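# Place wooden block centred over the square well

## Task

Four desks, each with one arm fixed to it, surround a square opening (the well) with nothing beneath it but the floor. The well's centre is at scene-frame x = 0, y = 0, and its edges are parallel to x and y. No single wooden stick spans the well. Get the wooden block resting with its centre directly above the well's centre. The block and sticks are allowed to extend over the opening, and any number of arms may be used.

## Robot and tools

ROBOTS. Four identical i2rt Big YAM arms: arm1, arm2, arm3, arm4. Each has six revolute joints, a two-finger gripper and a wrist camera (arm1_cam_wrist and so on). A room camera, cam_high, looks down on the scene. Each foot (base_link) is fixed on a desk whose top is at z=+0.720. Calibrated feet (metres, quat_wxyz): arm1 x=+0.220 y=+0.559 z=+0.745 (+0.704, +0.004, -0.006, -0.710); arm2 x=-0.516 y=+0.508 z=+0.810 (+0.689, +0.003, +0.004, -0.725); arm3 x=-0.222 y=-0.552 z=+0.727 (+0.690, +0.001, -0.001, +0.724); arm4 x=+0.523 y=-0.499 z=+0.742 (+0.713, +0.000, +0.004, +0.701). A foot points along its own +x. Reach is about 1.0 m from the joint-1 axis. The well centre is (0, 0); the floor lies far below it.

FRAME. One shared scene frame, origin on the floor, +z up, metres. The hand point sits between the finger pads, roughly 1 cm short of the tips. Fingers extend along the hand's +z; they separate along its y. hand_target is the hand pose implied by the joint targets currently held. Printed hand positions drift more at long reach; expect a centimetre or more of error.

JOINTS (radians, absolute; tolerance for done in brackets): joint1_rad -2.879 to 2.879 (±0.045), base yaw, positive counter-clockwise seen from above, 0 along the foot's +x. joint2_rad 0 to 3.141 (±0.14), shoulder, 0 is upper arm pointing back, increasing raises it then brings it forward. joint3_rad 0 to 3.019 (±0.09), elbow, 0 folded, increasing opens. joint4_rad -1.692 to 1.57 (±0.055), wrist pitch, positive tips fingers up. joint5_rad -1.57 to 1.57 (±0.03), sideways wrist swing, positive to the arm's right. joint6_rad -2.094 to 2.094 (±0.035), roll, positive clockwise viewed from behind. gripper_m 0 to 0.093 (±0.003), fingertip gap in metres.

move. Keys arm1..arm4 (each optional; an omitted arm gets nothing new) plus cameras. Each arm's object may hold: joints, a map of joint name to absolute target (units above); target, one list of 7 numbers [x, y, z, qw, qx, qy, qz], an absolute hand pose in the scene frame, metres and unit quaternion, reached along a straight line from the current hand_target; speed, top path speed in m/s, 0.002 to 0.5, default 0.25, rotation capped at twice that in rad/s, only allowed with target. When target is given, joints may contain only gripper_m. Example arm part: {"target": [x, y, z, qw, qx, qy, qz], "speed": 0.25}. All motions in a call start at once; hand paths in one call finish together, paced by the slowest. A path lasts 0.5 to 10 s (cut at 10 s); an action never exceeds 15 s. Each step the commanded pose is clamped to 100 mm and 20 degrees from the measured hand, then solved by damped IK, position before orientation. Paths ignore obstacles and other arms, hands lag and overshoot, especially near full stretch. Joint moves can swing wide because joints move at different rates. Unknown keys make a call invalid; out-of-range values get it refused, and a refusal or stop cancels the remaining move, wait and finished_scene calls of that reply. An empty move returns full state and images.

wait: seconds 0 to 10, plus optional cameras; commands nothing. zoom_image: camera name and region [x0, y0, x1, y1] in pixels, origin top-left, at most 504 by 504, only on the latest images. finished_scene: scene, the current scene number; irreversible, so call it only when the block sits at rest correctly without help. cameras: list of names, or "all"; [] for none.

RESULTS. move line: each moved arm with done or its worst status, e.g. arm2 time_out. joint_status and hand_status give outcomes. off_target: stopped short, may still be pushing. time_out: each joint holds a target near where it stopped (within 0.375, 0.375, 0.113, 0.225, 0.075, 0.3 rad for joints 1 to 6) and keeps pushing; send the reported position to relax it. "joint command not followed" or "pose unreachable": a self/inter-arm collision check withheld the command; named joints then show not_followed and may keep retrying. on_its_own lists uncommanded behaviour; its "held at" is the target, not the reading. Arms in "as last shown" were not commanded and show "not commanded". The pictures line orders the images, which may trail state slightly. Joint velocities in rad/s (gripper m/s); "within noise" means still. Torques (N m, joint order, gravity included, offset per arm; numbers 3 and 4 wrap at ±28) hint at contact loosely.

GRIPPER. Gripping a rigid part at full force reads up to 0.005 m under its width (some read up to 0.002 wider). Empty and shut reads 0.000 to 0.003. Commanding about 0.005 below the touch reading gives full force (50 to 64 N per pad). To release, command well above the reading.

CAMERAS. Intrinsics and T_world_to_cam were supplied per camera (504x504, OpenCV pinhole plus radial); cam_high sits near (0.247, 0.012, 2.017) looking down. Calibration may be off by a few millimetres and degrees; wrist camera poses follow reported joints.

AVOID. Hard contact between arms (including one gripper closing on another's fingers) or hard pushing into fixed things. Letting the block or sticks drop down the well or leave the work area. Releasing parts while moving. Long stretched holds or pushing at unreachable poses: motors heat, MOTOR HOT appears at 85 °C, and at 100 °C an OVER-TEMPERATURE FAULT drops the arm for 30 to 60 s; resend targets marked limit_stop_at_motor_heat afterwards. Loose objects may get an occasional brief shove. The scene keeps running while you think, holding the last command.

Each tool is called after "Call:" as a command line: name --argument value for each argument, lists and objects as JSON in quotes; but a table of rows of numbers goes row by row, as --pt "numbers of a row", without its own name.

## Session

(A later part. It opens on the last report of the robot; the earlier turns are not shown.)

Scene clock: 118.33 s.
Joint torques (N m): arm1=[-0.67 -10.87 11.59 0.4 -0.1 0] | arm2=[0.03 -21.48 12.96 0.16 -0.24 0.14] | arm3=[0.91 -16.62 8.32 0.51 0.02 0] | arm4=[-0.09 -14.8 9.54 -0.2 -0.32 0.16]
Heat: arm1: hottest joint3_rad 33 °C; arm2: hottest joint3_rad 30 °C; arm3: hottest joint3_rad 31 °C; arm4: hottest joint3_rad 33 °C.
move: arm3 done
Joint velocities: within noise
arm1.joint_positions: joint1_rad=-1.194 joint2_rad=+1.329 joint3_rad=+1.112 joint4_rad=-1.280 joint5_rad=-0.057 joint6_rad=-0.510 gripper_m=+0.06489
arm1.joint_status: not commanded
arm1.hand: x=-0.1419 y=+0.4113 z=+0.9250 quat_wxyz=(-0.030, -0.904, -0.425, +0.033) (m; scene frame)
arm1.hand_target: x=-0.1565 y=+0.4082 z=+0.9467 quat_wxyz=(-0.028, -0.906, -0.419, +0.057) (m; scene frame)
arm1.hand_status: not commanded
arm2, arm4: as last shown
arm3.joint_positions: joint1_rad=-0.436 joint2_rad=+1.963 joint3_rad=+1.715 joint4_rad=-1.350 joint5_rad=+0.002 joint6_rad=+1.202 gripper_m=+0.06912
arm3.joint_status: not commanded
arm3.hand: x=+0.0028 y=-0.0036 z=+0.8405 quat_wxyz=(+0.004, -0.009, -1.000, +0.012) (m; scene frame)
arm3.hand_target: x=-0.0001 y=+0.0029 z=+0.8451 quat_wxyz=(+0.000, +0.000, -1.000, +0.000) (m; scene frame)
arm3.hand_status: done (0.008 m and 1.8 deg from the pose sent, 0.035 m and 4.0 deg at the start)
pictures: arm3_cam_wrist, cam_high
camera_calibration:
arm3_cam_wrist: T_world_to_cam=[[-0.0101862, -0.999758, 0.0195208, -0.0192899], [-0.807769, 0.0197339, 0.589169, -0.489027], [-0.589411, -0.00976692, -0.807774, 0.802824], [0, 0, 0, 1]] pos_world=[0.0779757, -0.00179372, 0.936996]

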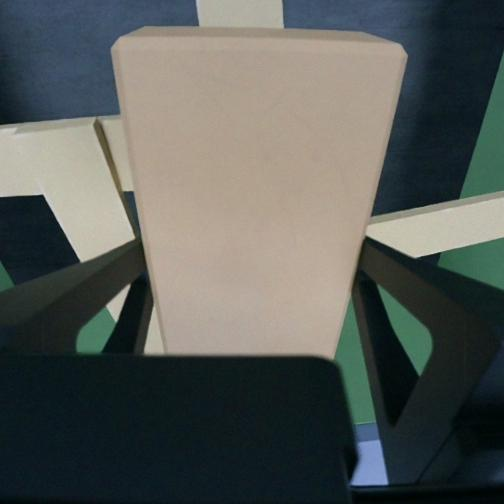

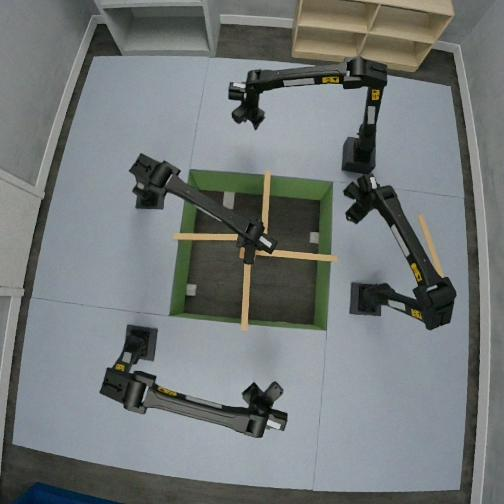

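Call:
move --arm3 '{"target":[-0.012,0.030,0.842,0,0,-1,0],"speed":0.12}' --cameras '["cam_high","arm3_cam_wrist"]'

Call:
zoom_image --camera "cam_high" --region '[220, 205, 300, 285]'

Call:
zoom_image --camera "cam_high" --region '[150, 150, 350, 350]'

Scene clock: 120.40 s.
Joint torques (N m): arm1=[-0.67 -10.81 11.59 0.39 -0.1 0] | arm2=[0.21 -21.25 12.83 0.17 -0.27 0.16] | arm3=[0.85 -14.68 11.9 -0.21 0.01 0.24] | arm4=[-0.03 -14.97 9.52 -0.17 -0.32 0.16]
Heat: arm1: hottest joint3_rad 33 °C; arm2: hottest joint3_rad 31 °C; arm3: hottest joint3_rad 31 °C; arm4: hottest joint3_rad 33 °C.
move: arm3 off_target
Joint velocities: within noise
arm1, arm2, arm4: as last shown
arm3.joint_positions: joint1_rad=-0.402 joint2_rad=+1.988 joint3_rad=+1.752 joint4_rad=-1.351 joint5_rad=+0.003 joint6_rad=+1.208 gripper_m=+0.06912
arm3.joint_status: not commanded
arm3.hand: x=-0.0120 y=+0.0149 z=+0.8400 quat_wxyz=(+0.001, +0.004, -1.000, +0.007) (m; scene frame)
arm3.hand_target: x=-0.0122 y=+0.0294 z=+0.8420 quat_wxyz=(+0.000, +0.000, -1.000, +0.000) (m; scene frame)
arm3.hand_status: off_target (0.015 m and 0.9 deg from the pose sent, 0.037 m and 1.8 deg at the start)
pictures: arm3_cam_wrist, cam_high
camera_calibration:
arm3_cam_wrist: T_world_to_cam=[[0.0172471, -0.999811, 0.00900292, 0.00825644], [-0.810666, -0.00871256, 0.585443, -0.497539], [-0.585254, -0.0173955, -0.810663, 0.796492], [0, 0, 0, 1]] pos_world=[0.0626693, 0.0177754, 0.936894]

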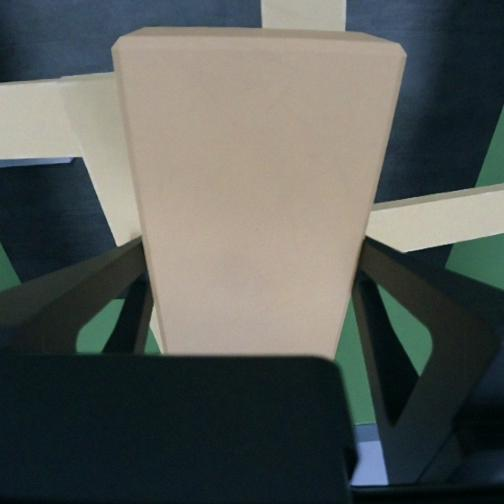

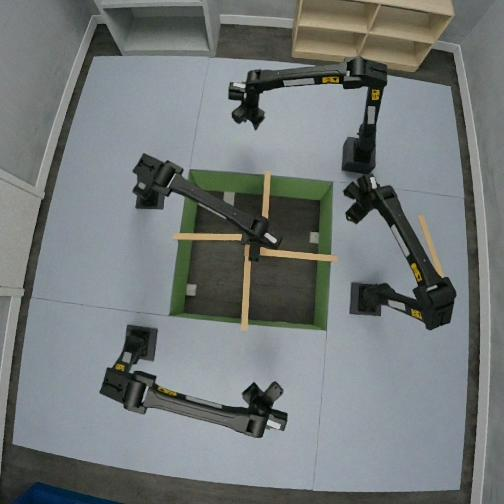

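Scaled by 6.300 from the camera's 504x504 image, which has a finer 720x720 frame.

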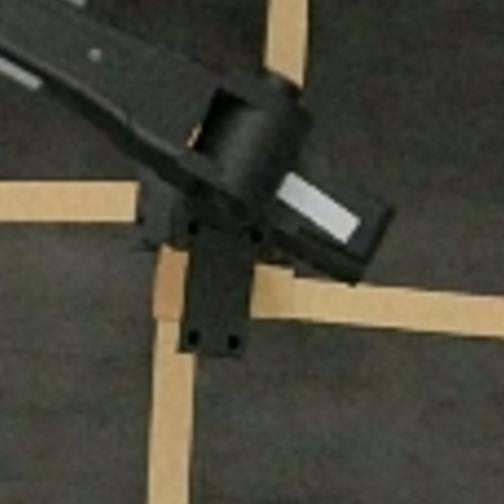

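Scaled by 2.520 from the camera's 504x504 image, which has a finer 720x720 frame.

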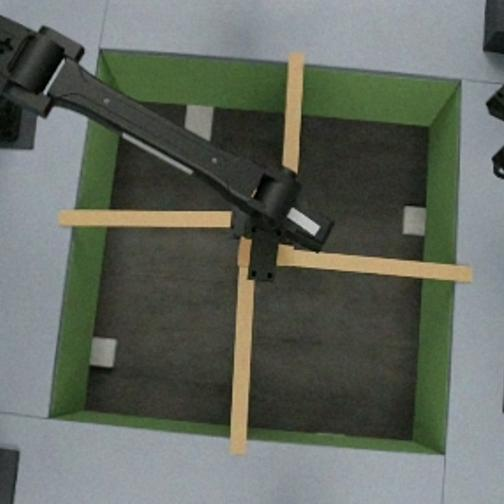

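Call:
move --arm3 '{"target":[-0.012,0.034,0.82,0,0,-1,0],"speed":0.06}' --cameras '["cam_high","arm3_cam_wrist"]'

Call:
zoom_image --camera "cam_high" --region '[220, 205, 300, 285]'

Scene clock: 121.63 s.
Joint torques (N m): arm1=[-0.67 -10.81 11.6 0.4 -0.1 0] | arm2=[0.21 -21.66 13 0.27 -0.23 0.1] | arm3=[0.97 -13.33 10.19 1.02 0.01 0.21] | arm4=[-0.15 -14.86 9.52 -0.21 -0.32 0.15]
Heat: arm1: hottest joint3_rad 33 °C; arm2: hottest joint3_rad 31 °C; arm3: hottest joint3_rad 32 °C; arm4: hottest joint3_rad 33 °C.
move: arm3 off_target
Joint velocities: within noise
arm1, arm2, arm4: as last shown
arm3.joint_positions: joint1_rad=-0.401 joint2_rad=+1.992 joint3_rad=+1.753 joint4_rad=-1.342 joint5_rad=+0.002 joint6_rad=+1.212 gripper_m=+0.06912
arm3.joint_status: not commanded
arm3.hand: x=-0.0118 y=+0.0171 z=+0.8379 quat_wxyz=(+0.001, +0.003, -1.000, +0.004) (m; scene frame)
arm3.hand_target: x=-0.0125 y=+0.0328 z=+0.8202 quat_wxyz=(+0.000, +0.000, -1.000, +0.000) (m; scene frame)
arm3.hand_status: off_target (0.025 m and 0.6 deg from the pose sent, 0.028 m and 0.9 deg at the start)
pictures: arm3_cam_wrist, cam_high
camera_calibration:
arm3_cam_wrist: T_world_to_cam=[[0.0141779, -0.99989, 0.00432557, 0.0143552], [-0.811522, -0.00897941, 0.584253, -0.495099], [-0.58415, -0.0117938, -0.81156, 0.795619], [0, 0, 0, 1]] pos_world=[0.0627741, 0.0192912, 0.934894]

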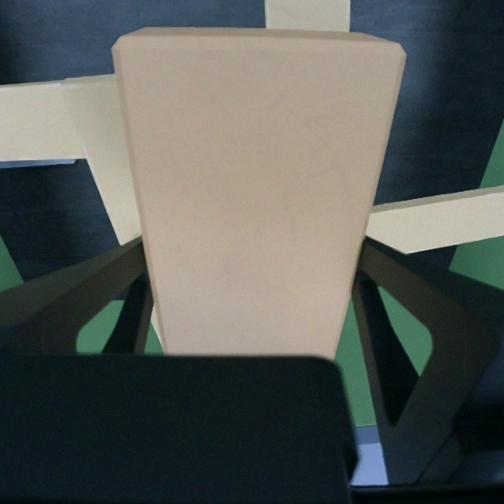

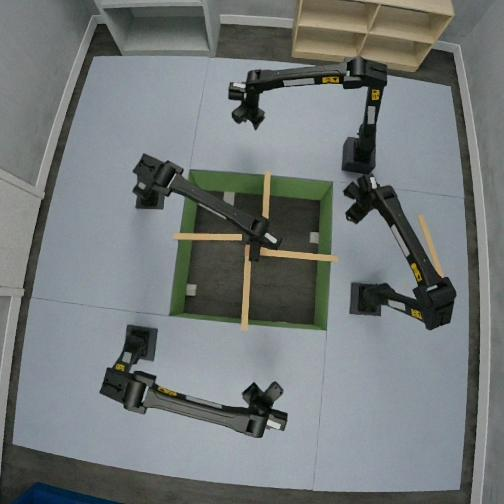

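Scaled by 6.300 from the camera's 504x504 image, which has a finer 720x720 frame.

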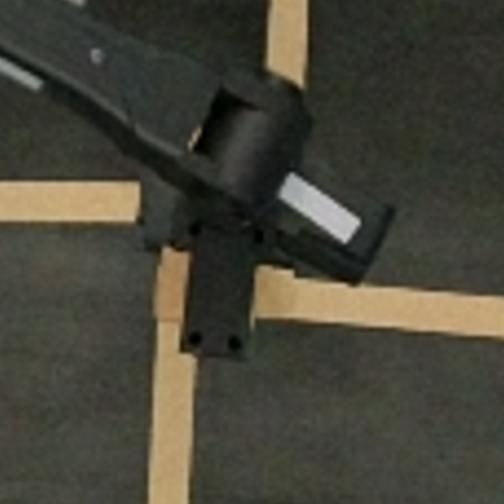

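Call:
move --arm3 '{"target":[-0.012,0.036,0.807,0,0,-1,0],"speed":0.06}' --cameras '["cam_high","arm3_cam_wrist"]'

Call:
zoom_image --camera "cam_high" --region '[220, 205, 300, 285]'

Scene clock: 122.97 s.
Joint torques (N m): arm1=[-0.67 -10.81 11.59 0.39 -0.1 0] | arm2=[0.26 -21.77 12.86 0.16 -0.24 0.15] | arm3=[0.91 -12.57 9.07 1.29 0.06 0.2] | arm4=[-0.26 -14.8 9.5 -0.18 -0.33 0.16]
Heat: arm1: hottest joint3_rad 33 °C; arm2: hottest joint3_rad 31 °C; arm3: hottest joint3_rad 32 °C; arm4: hottest joint3_rad 33 °C.
move: arm3 off_target
Joint velocities: within noise
arm1, arm2, arm4: as last shown
arm3.joint_positions: joint1_rad=-0.399 joint2_rad=+1.993 joint3_rad=+1.753 joint4_rad=-1.322 joint5_rad=+0.002 joint6_rad=+1.215 gripper_m=+0.06911
arm3.joint_status: not commanded
arm3.hand: x=-0.0111 y=+0.0222 z=+0.8372 quat_wxyz=(-0.002, +0.002, -1.000, -0.005) (m; scene frame)
arm3.hand_target: x=-0.0126 y=+0.0341 z=+0.8076 quat_wxyz=(+0.000, +0.000, -1.000, +0.000) (m; scene frame)
arm3.hand_status: off_target (0.033 m and 0.7 deg from the pose sent, 0.036 m and 0.6 deg at the start)
pictures: arm3_cam_wrist, cam_high
camera_calibration:
arm3_cam_wrist: T_world_to_cam=[[0.0134669, -0.999814, -0.0138253, 0.0345024], [-0.814983, -0.0189861, 0.579174, -0.489672], [-0.579328, 0.00346774, -0.815087, 0.798211], [0, 0, 0, 1]] pos_world=[0.062887, 0.0224311, 0.934693]

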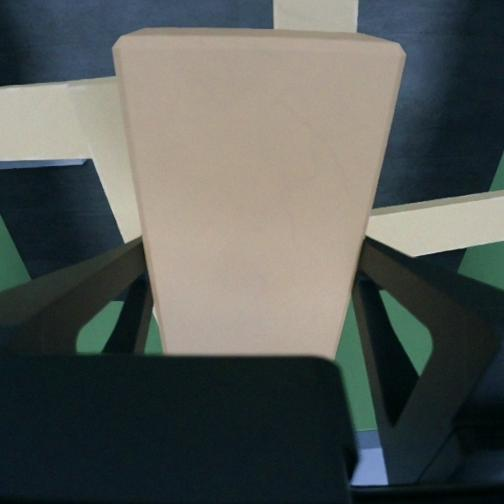

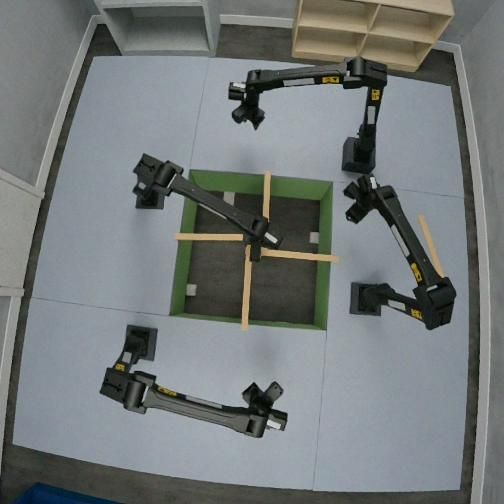

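Scaled by 6.300 from the camera's 504x504 image, which has a finer 720x720 frame.

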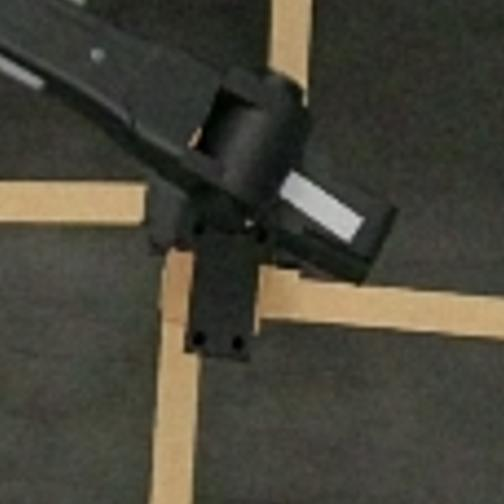

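Call:
move --arm3 '{"target":[-0.012,0.028,0.868,0,0,-1,0],"speed":0.15}' --cameras '[]'

Call:
move --arm3 '{"target":[-0.014,0.046,0.85,0,0,-1,0],"speed":0.1}' --cameras '["cam_high","arm3_cam_wrist"]'

Call:
zoom_image --camera "cam_high" --region '[220, 205, 300, 285]'

Scene clock: 124.73 s.
Joint torques (N m): arm1=[-0.62 -10.81 11.59 0.39 -0.1 0] | arm2=[-0.03 -21.71 13 0.27 -0.25 0.13] | arm3=[0.62 -16.5 13.19 -0.5 0.04 0.17] | arm4=[-0.21 -14.92 9.55 -0.18 -0.33 0.16]
Heat: arm1: hottest joint3_rad 33 °C; arm2: hottest joint3_rad 31 °C; arm3: hottest joint3_rad 32 °C; arm4: hottest joint3_rad 33 °C.
move: arm3 off_target
Joint velocities: within noise
arm1, arm2, arm4: as last shown
arm3.joint_positions: joint1_rad=-0.399 joint2_rad=+1.993 joint3_rad=+1.772 joint4_rad=-1.403 joint5_rad=+0.002 joint6_rad=+1.215 gripper_m=+0.06912
arm3.joint_status: not commanded
arm3.hand: x=-0.0157 y=+0.0094 z=+0.8447 quat_wxyz=(+0.008, +0.002, -1.000, +0.024) (m; scene frame)
arm3.hand_target: x=-0.0125 y=+0.0267 z=+0.8684 quat_wxyz=(+0.000, +0.000, -1.000, -0.001) (m; scene frame)
arm3.hand_status: off_target (0.030 m and 2.9 deg from the pose sent, 0.031 m and 0.7 deg at the start)
pictures: none
No camera images: "cameras" was empty.

Scene clock: 125.80 s.
Joint torques (N m): arm1=[-0.67 -10.87 11.6 0.4 -0.1 0] | arm2=[-0.03 -21.89 13.03 0.16 -0.26 0.12] | arm3=[1.03 -15.79 12.62 -0.08 0.04 0.2] | arm4=[-0.15 -14.68 9.48 -0.21 -0.32 0.15]
Heat: arm1: hottest joint3_rad 33 °C; arm2: hottest joint3_rad 31 °C; arm3: hottest joint3_rad 32 °C; arm4: hottest joint3_rad 33 °C.
move: arm3 off_target
Joint velocities: within noise
arm1, arm2, arm4: as last shown
arm3.joint_positions: joint1_rad=-0.392 joint2_rad=+2.032 joint3_rad=+1.822 joint4_rad=-1.403 joint5_rad=+0.002 joint6_rad=+1.224 gripper_m=+0.06911
arm3.joint_status: not commanded
arm3.hand: x=-0.0142 y=+0.0258 z=+0.8399 quat_wxyz=(+0.006, +0.001, -1.000, +0.019) (m; scene frame)
arm3.hand_target: x=-0.0144 y=+0.0450 z=+0.8503 quat_wxyz=(+0.000, +0.000, -1.000, -0.001) (m; scene frame)
arm3.hand_status: off_target (0.023 m and 2.3 deg from the pose sent, 0.037 m and 3.0 deg at the start)
pictures: arm3_cam_wrist, cam_high
camera_calibration:
arm3_cam_wrist: T_world_to_cam=[[0.0109179, -0.999385, 0.0333375, -0.00135361], [-0.804997, 0.0109929, 0.593177, -0.506019], [-0.593178, -0.0333128, -0.804382, 0.790289], [0, 0, 0, 1]] pos_world=[0.0614527, 0.0305366, 0.935899]

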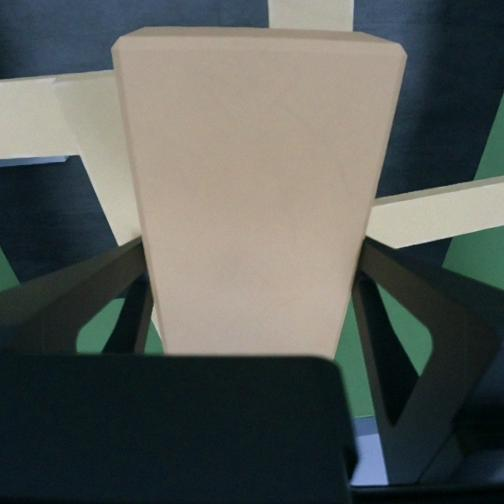

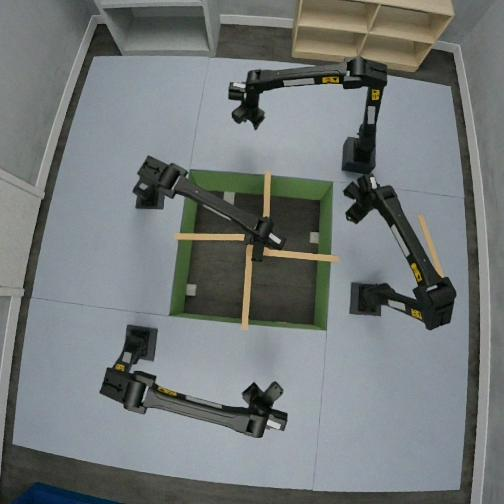

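Scaled by 6.300 from the camera's 504x504 image, which has a finer 720x720 frame.

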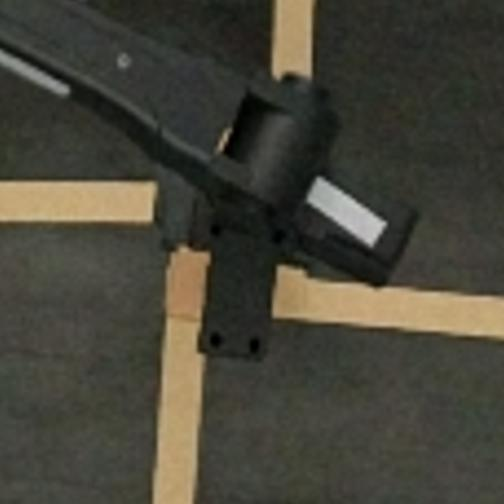

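Call:
move --arm3 '{"target":[-0.014,0.038,0.826,0,0,-1,0],"speed":0.06}' --cameras '["cam_high","arm3_cam_wrist"]'

Call:
zoom_image --camera "cam_high" --region '[220, 205, 300, 285]'

Scene clock: 127.13 s.
Joint torques (N m): arm1=[-0.67 -10.81 11.59 0.39 -0.1 0] | arm2=[0.15 -20.89 12.9 0.17 -0.26 0.13] | arm3=[0.62 -16.15 7.47 0.96 0.08 0.17] | arm4=[-0.15 -14.8 9.5 -0.18 -0.32 0.17]
Heat: arm1: hottest joint3_rad 34 °C; arm2: hottest joint3_rad 31 °C; arm3: hottest joint3_rad 32 °C; arm4: hottest joint3_rad 33 °C.
move: arm3 off_target
Joint velocities: arm1=[0.005 -0.015 -0.012 0.007 0.168 -0.007 0.001] | arm2=[within noise] | arm3=[within noise] | arm4=[within noise]
arm1, arm2, arm4: as last shown
arm3.joint_positions: joint1_rad=-0.392 joint2_rad=+2.032 joint3_rad=+1.815 joint4_rad=-1.361 joint5_rad=+0.001 joint6_rad=+1.224 gripper_m=+0.06911
arm3.joint_status: not commanded
arm3.hand: x=-0.0117 y=+0.0333 z=+0.8370 quat_wxyz=(+0.001, +0.001, -1.000, +0.003) (m; scene frame)
arm3.hand_target: x=-0.0140 y=+0.0377 z=+0.8261 quat_wxyz=(+0.000, +0.000, -1.000, +0.000) (m; scene frame)
arm3.hand_status: off_target (0.012 m and 0.4 deg from the pose sent, 0.018 m and 2.3 deg at the start)
pictures: arm3_cam_wrist, cam_high
camera_calibration:
arm3_cam_wrist: T_world_to_cam=[[0.0107201, -0.999942, 0.00127439, 0.0330381], [-0.811344, -0.00795328, 0.584515, -0.494585], [-0.584471, -0.00730004, -0.811382, 0.79475], [0, 0, 0, 1]] pos_world=[0.0628754, 0.0349043, 0.933896]

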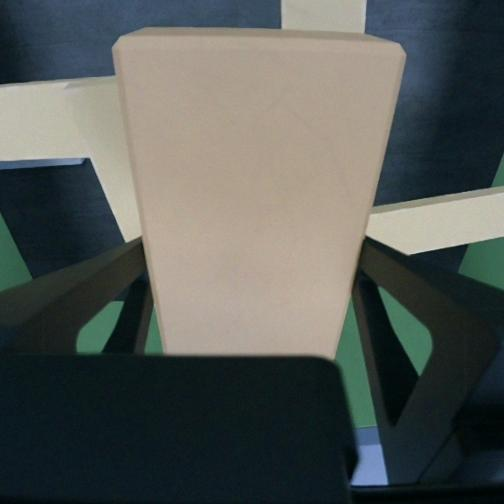

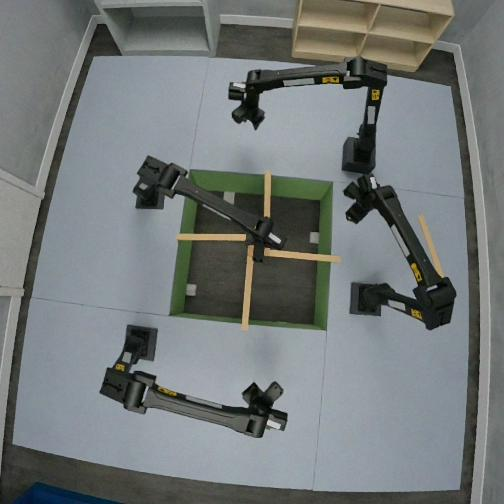

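Scaled by 6.300 from the camera's 504x504 image, which has a finer 720x720 frame.

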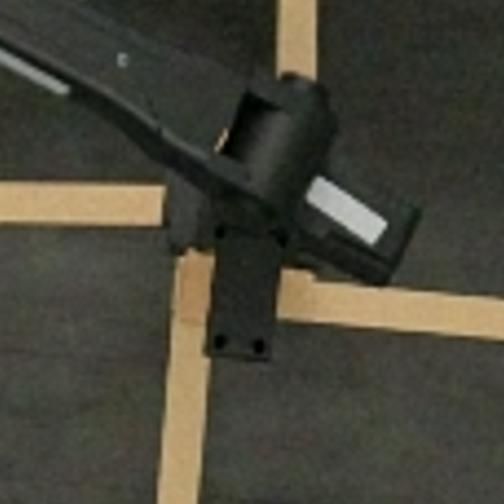

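Call:
zoom_image --camera "cam_high" --region '[150, 190, 250, 290]'

Call:
zoom_image --camera "cam_high" --region '[260, 200, 350, 290]'

Scaled by 5.040 from the camera's 504x504 image, which has a finer 720x720 frame.

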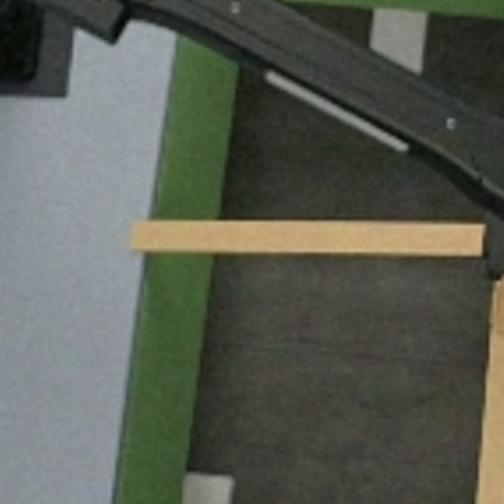

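Scaled by 5.600 from the camera's 504x504 image, which has a finer 720x720 frame.

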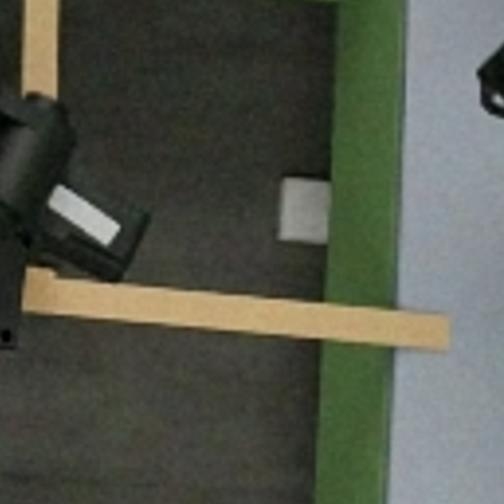

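Call:
move --arm3 '{"target":[-0.0117,0.030,0.834,0,0,-1,0],"speed":0.1}' --cameras '[]'

Call:
move --arm3 '{"joints":{"gripper_m":0.075}}' --cameras '["cam_high","arm3_cam_wrist"]'

Call:
zoom_image --camera "cam_high" --region '[220, 205, 300, 285]'

Scene clock: 128.67 s.
Joint torques (N m): arm1=[-0.62 -10.81 11.59 0.4 -0.1 0] | arm2=[0.32 -21.95 12.93 0.13 -0.27 0.15] | arm3=[0.09 -17.2 7.05 0.39 0.08 0.1] | arm4=[-0.21 -14.8 9.52 -0.2 -0.32 0.15]
Heat: arm1: hottest joint3_rad 34 °C; arm2: hottest joint3_rad 31 °C; arm3: hottest joint3_rad 32 °C; arm4: hottest joint3_rad 33 °C.
move: arm3 done
Joint velocities: within noise
arm1: as last shown
arm2.joint_positions: joint1_rad=-0.007 joint2_rad=+1.831 joint3_rad=+1.556 joint4_rad=-1.236 joint5_rad=-0.115 joint6_rad=-0.990 gripper_m=+0.06489
arm2.joint_status: not commanded
arm2.hand: x=-0.5289 y=-0.0603 z=+0.9335 quat_wxyz=(-0.061, -0.312, -0.948, +0.009) (m; scene frame)
arm2.hand_target: x=-0.5250 y=-0.0700 z=+0.9495 quat_wxyz=(-0.065, -0.311, -0.948, +0.023) (m; scene frame)
arm2.hand_status: not commanded
arm3.joint_positions: joint1_rad=-0.392 joint2_rad=+2.025 joint3_rad=+1.804 joint4_rad=-1.352 joint5_rad=+0.001 joint6_rad=+1.224 gripper_m=+0.06911
arm3.joint_status: not commanded
arm3.hand: x=-0.0120 y=+0.0323 z=+0.8374 quat_wxyz=(+0.000, +0.001, -1.000, +0.000) (m; scene frame)
arm3.hand_target: x=-0.0116 y=+0.0300 z=+0.8340 quat_wxyz=(+0.000, +0.000, -1.000, +0.000) (m; scene frame)
arm3.hand_status: done (0.004 m and 0.1 deg from the pose sent, 0.004 m and 0.4 deg at the start)
arm4.joint_positions: joint1_rad=-0.200 joint2_rad=+1.822 joint3_rad=+1.719 joint4_rad=-1.415 joint5_rad=-0.116 joint6_rad=-1.032 gripper_m=+0.06491
arm4.joint_status: not commanded
arm4.hand: x=+0.6289 y=+0.0678 z=+0.9326 quat_wxyz=(-0.013, +0.928, -0.367, -0.063) (m; scene frame)
arm4.hand_target: x=+0.6305 y=+0.0751 z=+0.9471 quat_wxyz=(-0.025, +0.926, -0.370, -0.066) (m; scene frame)
arm4.hand_status: not commanded
pictures: none
No camera images: "cameras" was empty.

Scene clock: 129.33 s.
Joint torques (N m): arm1=[-0.67 -10.81 11.59 0.4 -0.1 0] | arm2=[0.03 -22.07 12.81 0.21 -0.27 0.19] | arm3=[0.03 -17.03 8.23 0.25 0.1 0.1] | arm4=[-0.15 -14.74 9.52 -0.16 -0.32 0.16]
Heat: arm1: hottest joint3_rad 34 °C; arm2: hottest joint3_rad 31 °C; arm3: hottest joint3_rad 32 °C; arm4: hottest joint3_rad 33 °C.
move: arm3 done
Joint velocities: within noise
arm1.joint_positions: joint1_rad=-1.194 joint2_rad=+1.329 joint3_rad=+1.112 joint4_rad=-1.280 joint5_rad=-0.057 joint6_rad=-0.510 gripper_m=+0.06489
arm1.joint_status: not commanded
arm1.hand: x=-0.1419 y=+0.4113 z=+0.9250 quat_wxyz=(-0.030, -0.904, -0.425, +0.033) (m; scene frame)
arm1.hand_target: x=-0.1565 y=+0.4082 z=+0.9467 quat_wxyz=(-0.028, -0.906, -0.419, +0.057) (m; scene frame)
arm1.hand_status: not commanded
arm2, arm4: as last shown
arm3.joint_positions: joint1_rad=-0.392 joint2_rad=+2.025 joint3_rad=+1.789 joint4_rad=-1.349 joint5_rad=+0.000 joint6_rad=+1.224 gripper_m=+0.07491
arm3.joint_status: all done
arm3.hand: x=-0.0136 y=+0.0282 z=+0.8317 quat_wxyz=(+0.002, +0.001, -1.000, +0.006) (m; scene frame)
arm3.hand_target: x=-0.0117 y=+0.0300 z=+0.8340 quat_wxyz=(+0.000, +0.000, -1.000, +0.000) (m; scene frame)
arm3.hand_status: not commanded
pictures: arm3_cam_wrist, cam_high
camera_calibration:
arm3_cam_wrist: T_world_to_cam=[[0.0107402, -0.999916, 0.00718689, 0.0229582], [-0.809846, -0.00448224, 0.586626, -0.494926], [-0.586545, -0.0121207, -0.809826, 0.788226], [0, 0, 0, 1]] pos_world=[0.06127, 0.0302918, 0.928497]

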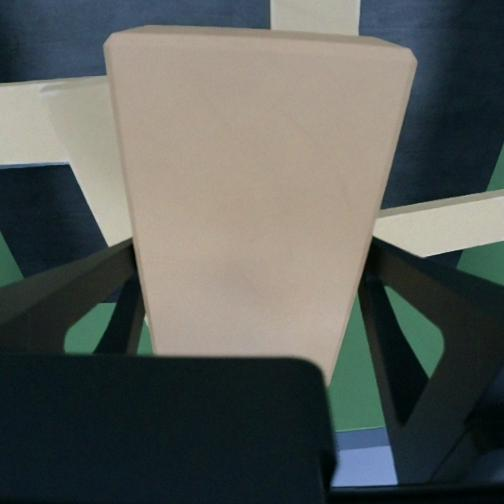

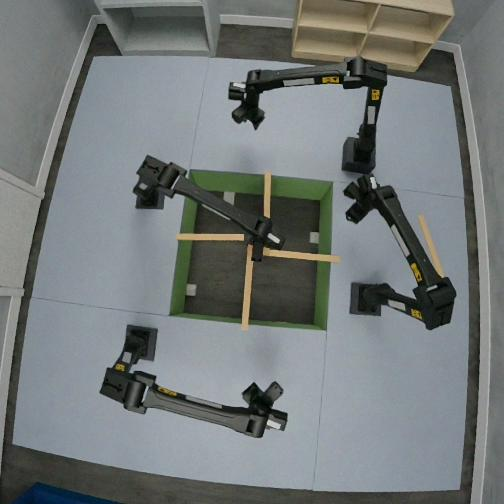

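Scaled by 6.300 from the camera's 504x504 image, which has a finer 720x720 frame.

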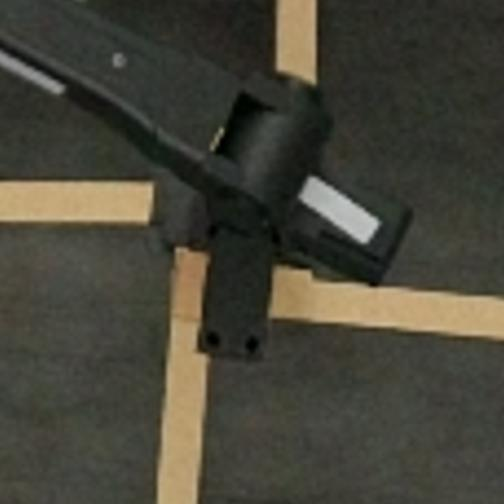

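Call:
move --arm3 '{"joints":{"gripper_m":0.093}}' --cameras '["cam_high","arm3_cam_wrist"]'

Scene clock: 130.37 s.
Joint torques (N m): arm1=[-0.62 -10.87 11.6 0.4 -0.1 0] | arm2=[-0.03 -21.95 12.75 0.16 -0.28 0.12] | arm3=[0.03 -17.08 8.23 0.24 0.1 0.1] | arm4=[-0.09 -14.74 9.5 -0.13 -0.33 0.15]
Heat: arm1: hottest joint3_rad 34 °C; arm2: hottest joint3_rad 31 °C; arm3: hottest joint3_rad 31 °C; arm4: hottest joint3_rad 34 °C.
move: arm3 done
Joint velocities: within noise
arm1, arm2, arm4: as last shown
arm3.joint_positions: joint1_rad=-0.392 joint2_rad=+2.025 joint3_rad=+1.789 joint4_rad=-1.349 joint5_rad=+0.000 joint6_rad=+1.224 gripper_m=+0.09279
arm3.joint_status: all done
arm3.hand: x=-0.0136 y=+0.0282 z=+0.8317 quat_wxyz=(+0.002, +0.001, -1.000, +0.006) (m; scene frame)
arm3.hand_target: x=-0.0117 y=+0.0300 z=+0.8340 quat_wxyz=(+0.000, +0.000, -1.000, +0.000) (m; scene frame)
arm3.hand_status: not commanded
pictures: arm3_cam_wrist, cam_high
camera_calibration:
arm3_cam_wrist: T_world_to_cam=[[0.0107402, -0.999916, 0.00718689, 0.0229582], [-0.809846, -0.00448224, 0.586626, -0.494926], [-0.586545, -0.0121207, -0.809826, 0.788226], [0, 0, 0, 1]] pos_world=[0.06127, 0.0302918, 0.928497]

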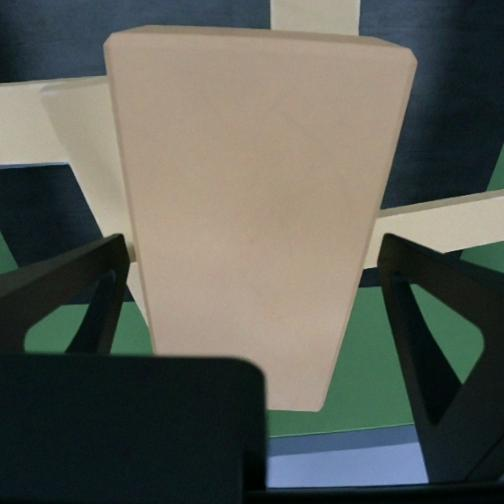

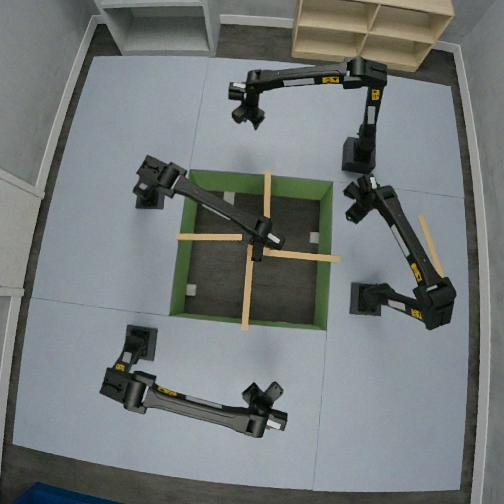

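Call:
move --arm3 '{"joints":{"joint3_rad":1.90,"joint4_rad":-1.43}}' --cameras '["cam_high","arm3_cam_wrist"]'

Call:
zoom_image --camera "cam_high" --region '[220, 205, 300, 285]'

Scene clock: 131.53 s.
Joint torques (N m): arm1=[-0.67 -10.81 11.6 0.4 -0.1 0] | arm2=[0.32 -21.83 13 0.16 -0.28 0.18] | arm3=[0.03 -17.38 11.82 -0.4 0.1 0.1] | arm4=[-0.15 -14.74 9.52 -0.18 -0.32 0.15]
Heat: arm1: hottest joint3_rad 34 °C; arm2: hottest joint3_rad 31 °C; arm3: hottest joint3_rad 31 °C; arm4: hottest joint3_rad 34 °C.
move: arm3 done
Joint velocities: within noise
arm1, arm2, arm4: as last shown
arm3.joint_positions: joint1_rad=-0.392 joint2_rad=+2.025 joint3_rad=+1.857 joint4_rad=-1.420 joint5_rad=+0.000 joint6_rad=+1.224 gripper_m=+0.09289
arm3.joint_status: all done
arm3.hand: x=-0.0121 y=+0.0323 z=+0.8571 quat_wxyz=(+0.003, +0.001, -1.000, +0.007) (m; scene frame)
arm3.hand_target: x=-0.0074 y=+0.0419 z=+0.8754 quat_wxyz=(-0.004, +0.000, -1.000, -0.010) (m; scene frame)
arm3.hand_status: not commanded
pictures: arm3_cam_wrist, cam_high
camera_calibration:
arm3_cam_wrist: T_world_to_cam=[[0.0107998, -0.999891, 0.0101169, 0.0244533], [-0.809234, -0.00279637, 0.58748, -0.509365], [-0.587388, -0.0145316, -0.809175, 0.809223], [0, 0, 0, 1]] pos_world=[0.0628678, 0.0347855, 0.953798]

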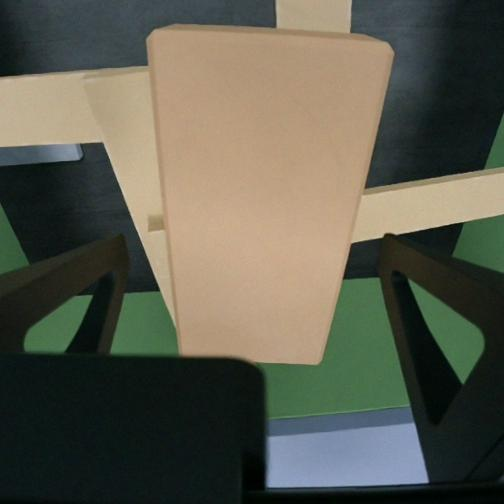

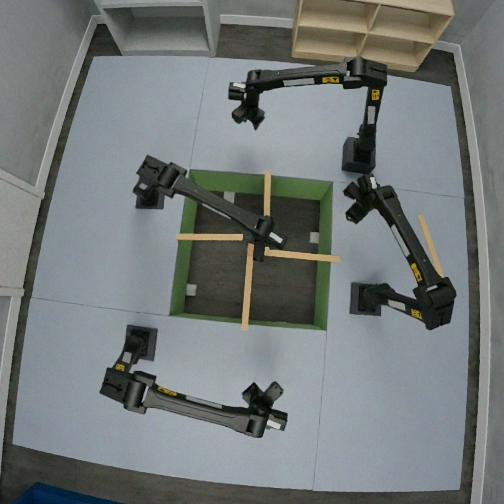

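Scaled by 6.300 from the camera's 504x504 image, which has a finer 720x720 frame.

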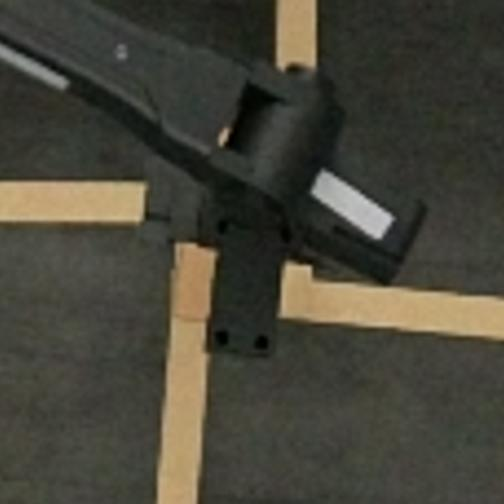

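Block stays. Continue raising, then retract and swing.

Call:
move --arm3 '{"joints":{"joint3_rad":2.05,"joint4_rad":-1.58}}' --cameras '[]'

Call:
move --arm3 '{"joints":{"joint2_rad":1.45}}' --cameras '["cam_high"]'

Call:
zoom_image --camera "cam_high" --region '[220, 205, 300, 285]'

Call:
zoom_image --camera "cam_high" --region '[160, 150, 350, 340]'

Scene clock: 132.77 s.
Joint torques (N m): arm1=[-0.67 -10.81 11.59 0.4 -0.1 0] | arm2=[-0.03 -21.77 13.04 0.18 -0.27 0.19] | arm3=[0.09 -17.14 11.99 -0.43 0.1 0.1] | arm4=[-0.26 -14.68 9.51 -0.18 -0.33 0.16]
Heat: arm1: hottest joint3_rad 34 °C; arm2: hottest joint3_rad 31 °C; arm3: hottest joint3_rad 32 °C; arm4: hottest joint3_rad 34 °C.
move: arm3 done
Joint velocities: within noise
arm1, arm2, arm4: as last shown
arm3.joint_positions: joint1_rad=-0.392 joint2_rad=+2.025 joint3_rad=+2.007 joint4_rad=-1.570 joint5_rad=+0.000 joint6_rad=+1.224 gripper_m=+0.09289
arm3.joint_status: all done
arm3.hand: x=-0.0103 y=+0.0372 z=+0.9141 quat_wxyz=(+0.003, +0.001, -1.000, +0.007) (m; scene frame)
arm3.hand_target: x=-0.0065 y=+0.0442 z=+0.9325 quat_wxyz=(-0.004, +0.000, -1.000, -0.010) (m; scene frame)
arm3.hand_status: not commanded
pictures: none
No camera images: "cameras" was empty.

Scene clock: 134.60 s.
Joint torques (N m): arm1=[-0.67 -10.81 11.6 0.39 -0.1 0] | arm2=[0.09 -21.77 12.89 0.13 -0.25 0.2] | arm3=[0.03 -10.52 8.83 0.51 0.08 0.06] | arm4=[-0.26 -14.68 9.54 -0.18 -0.33 0.16]
Heat: arm1: hottest joint3_rad 34 °C; arm2: hottest joint3_rad 31 °C; arm3: hottest joint3_rad 31 °C; arm4: hottest joint3_rad 34 °C.
move: arm3 done
Joint velocities: within noise
arm1, arm2, arm4: as last shown
arm3.joint_positions: joint1_rad=-0.392 joint2_rad=+1.458 joint3_rad=+2.041 joint4_rad=-1.571 joint5_rad=+0.000 joint6_rad=+1.224 gripper_m=+0.09290
arm3.joint_status: all done
arm3.hand: x=-0.0525 y=-0.0805 z=+1.2453 quat_wxyz=(-0.098, +0.001, -0.958, -0.271) (m; scene frame)
arm3.hand_target: x=-0.0533 y=-0.0856 z=+1.2519 quat_wxyz=(-0.099, +0.000, -0.956, -0.275) (m; scene frame)
arm3.hand_status: not commanded
pictures: cam_high

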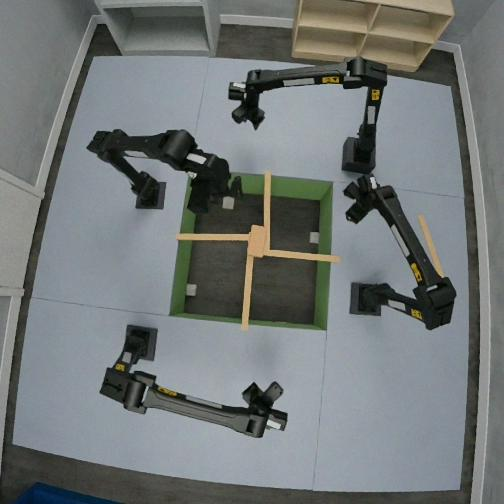

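Scaled by 6.300 from the camera's 504x504 image, which has a finer 720x720 frame.

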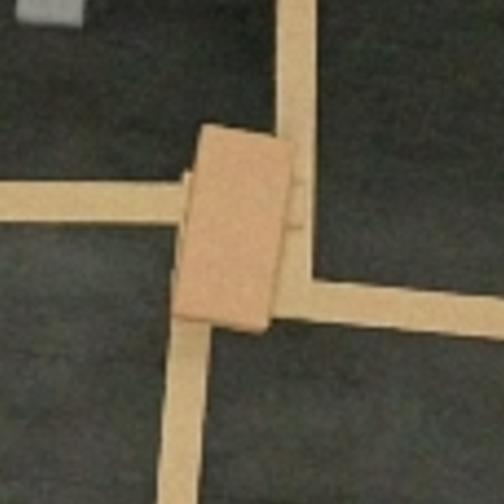

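Scaled by 2.653 from the camera's 504x504 image, which has a finer 720x720 frame.

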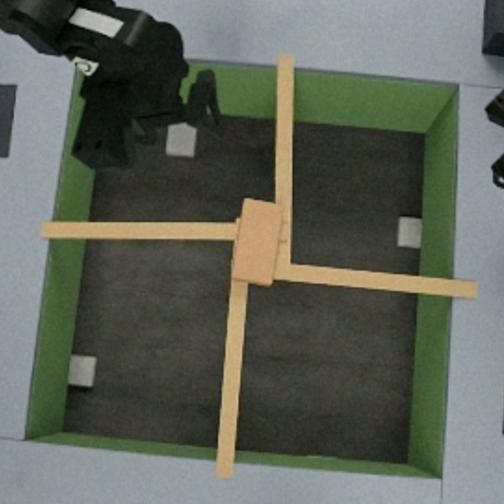

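Call:
finished_scene --scene 1

The scene is finished: the task was done.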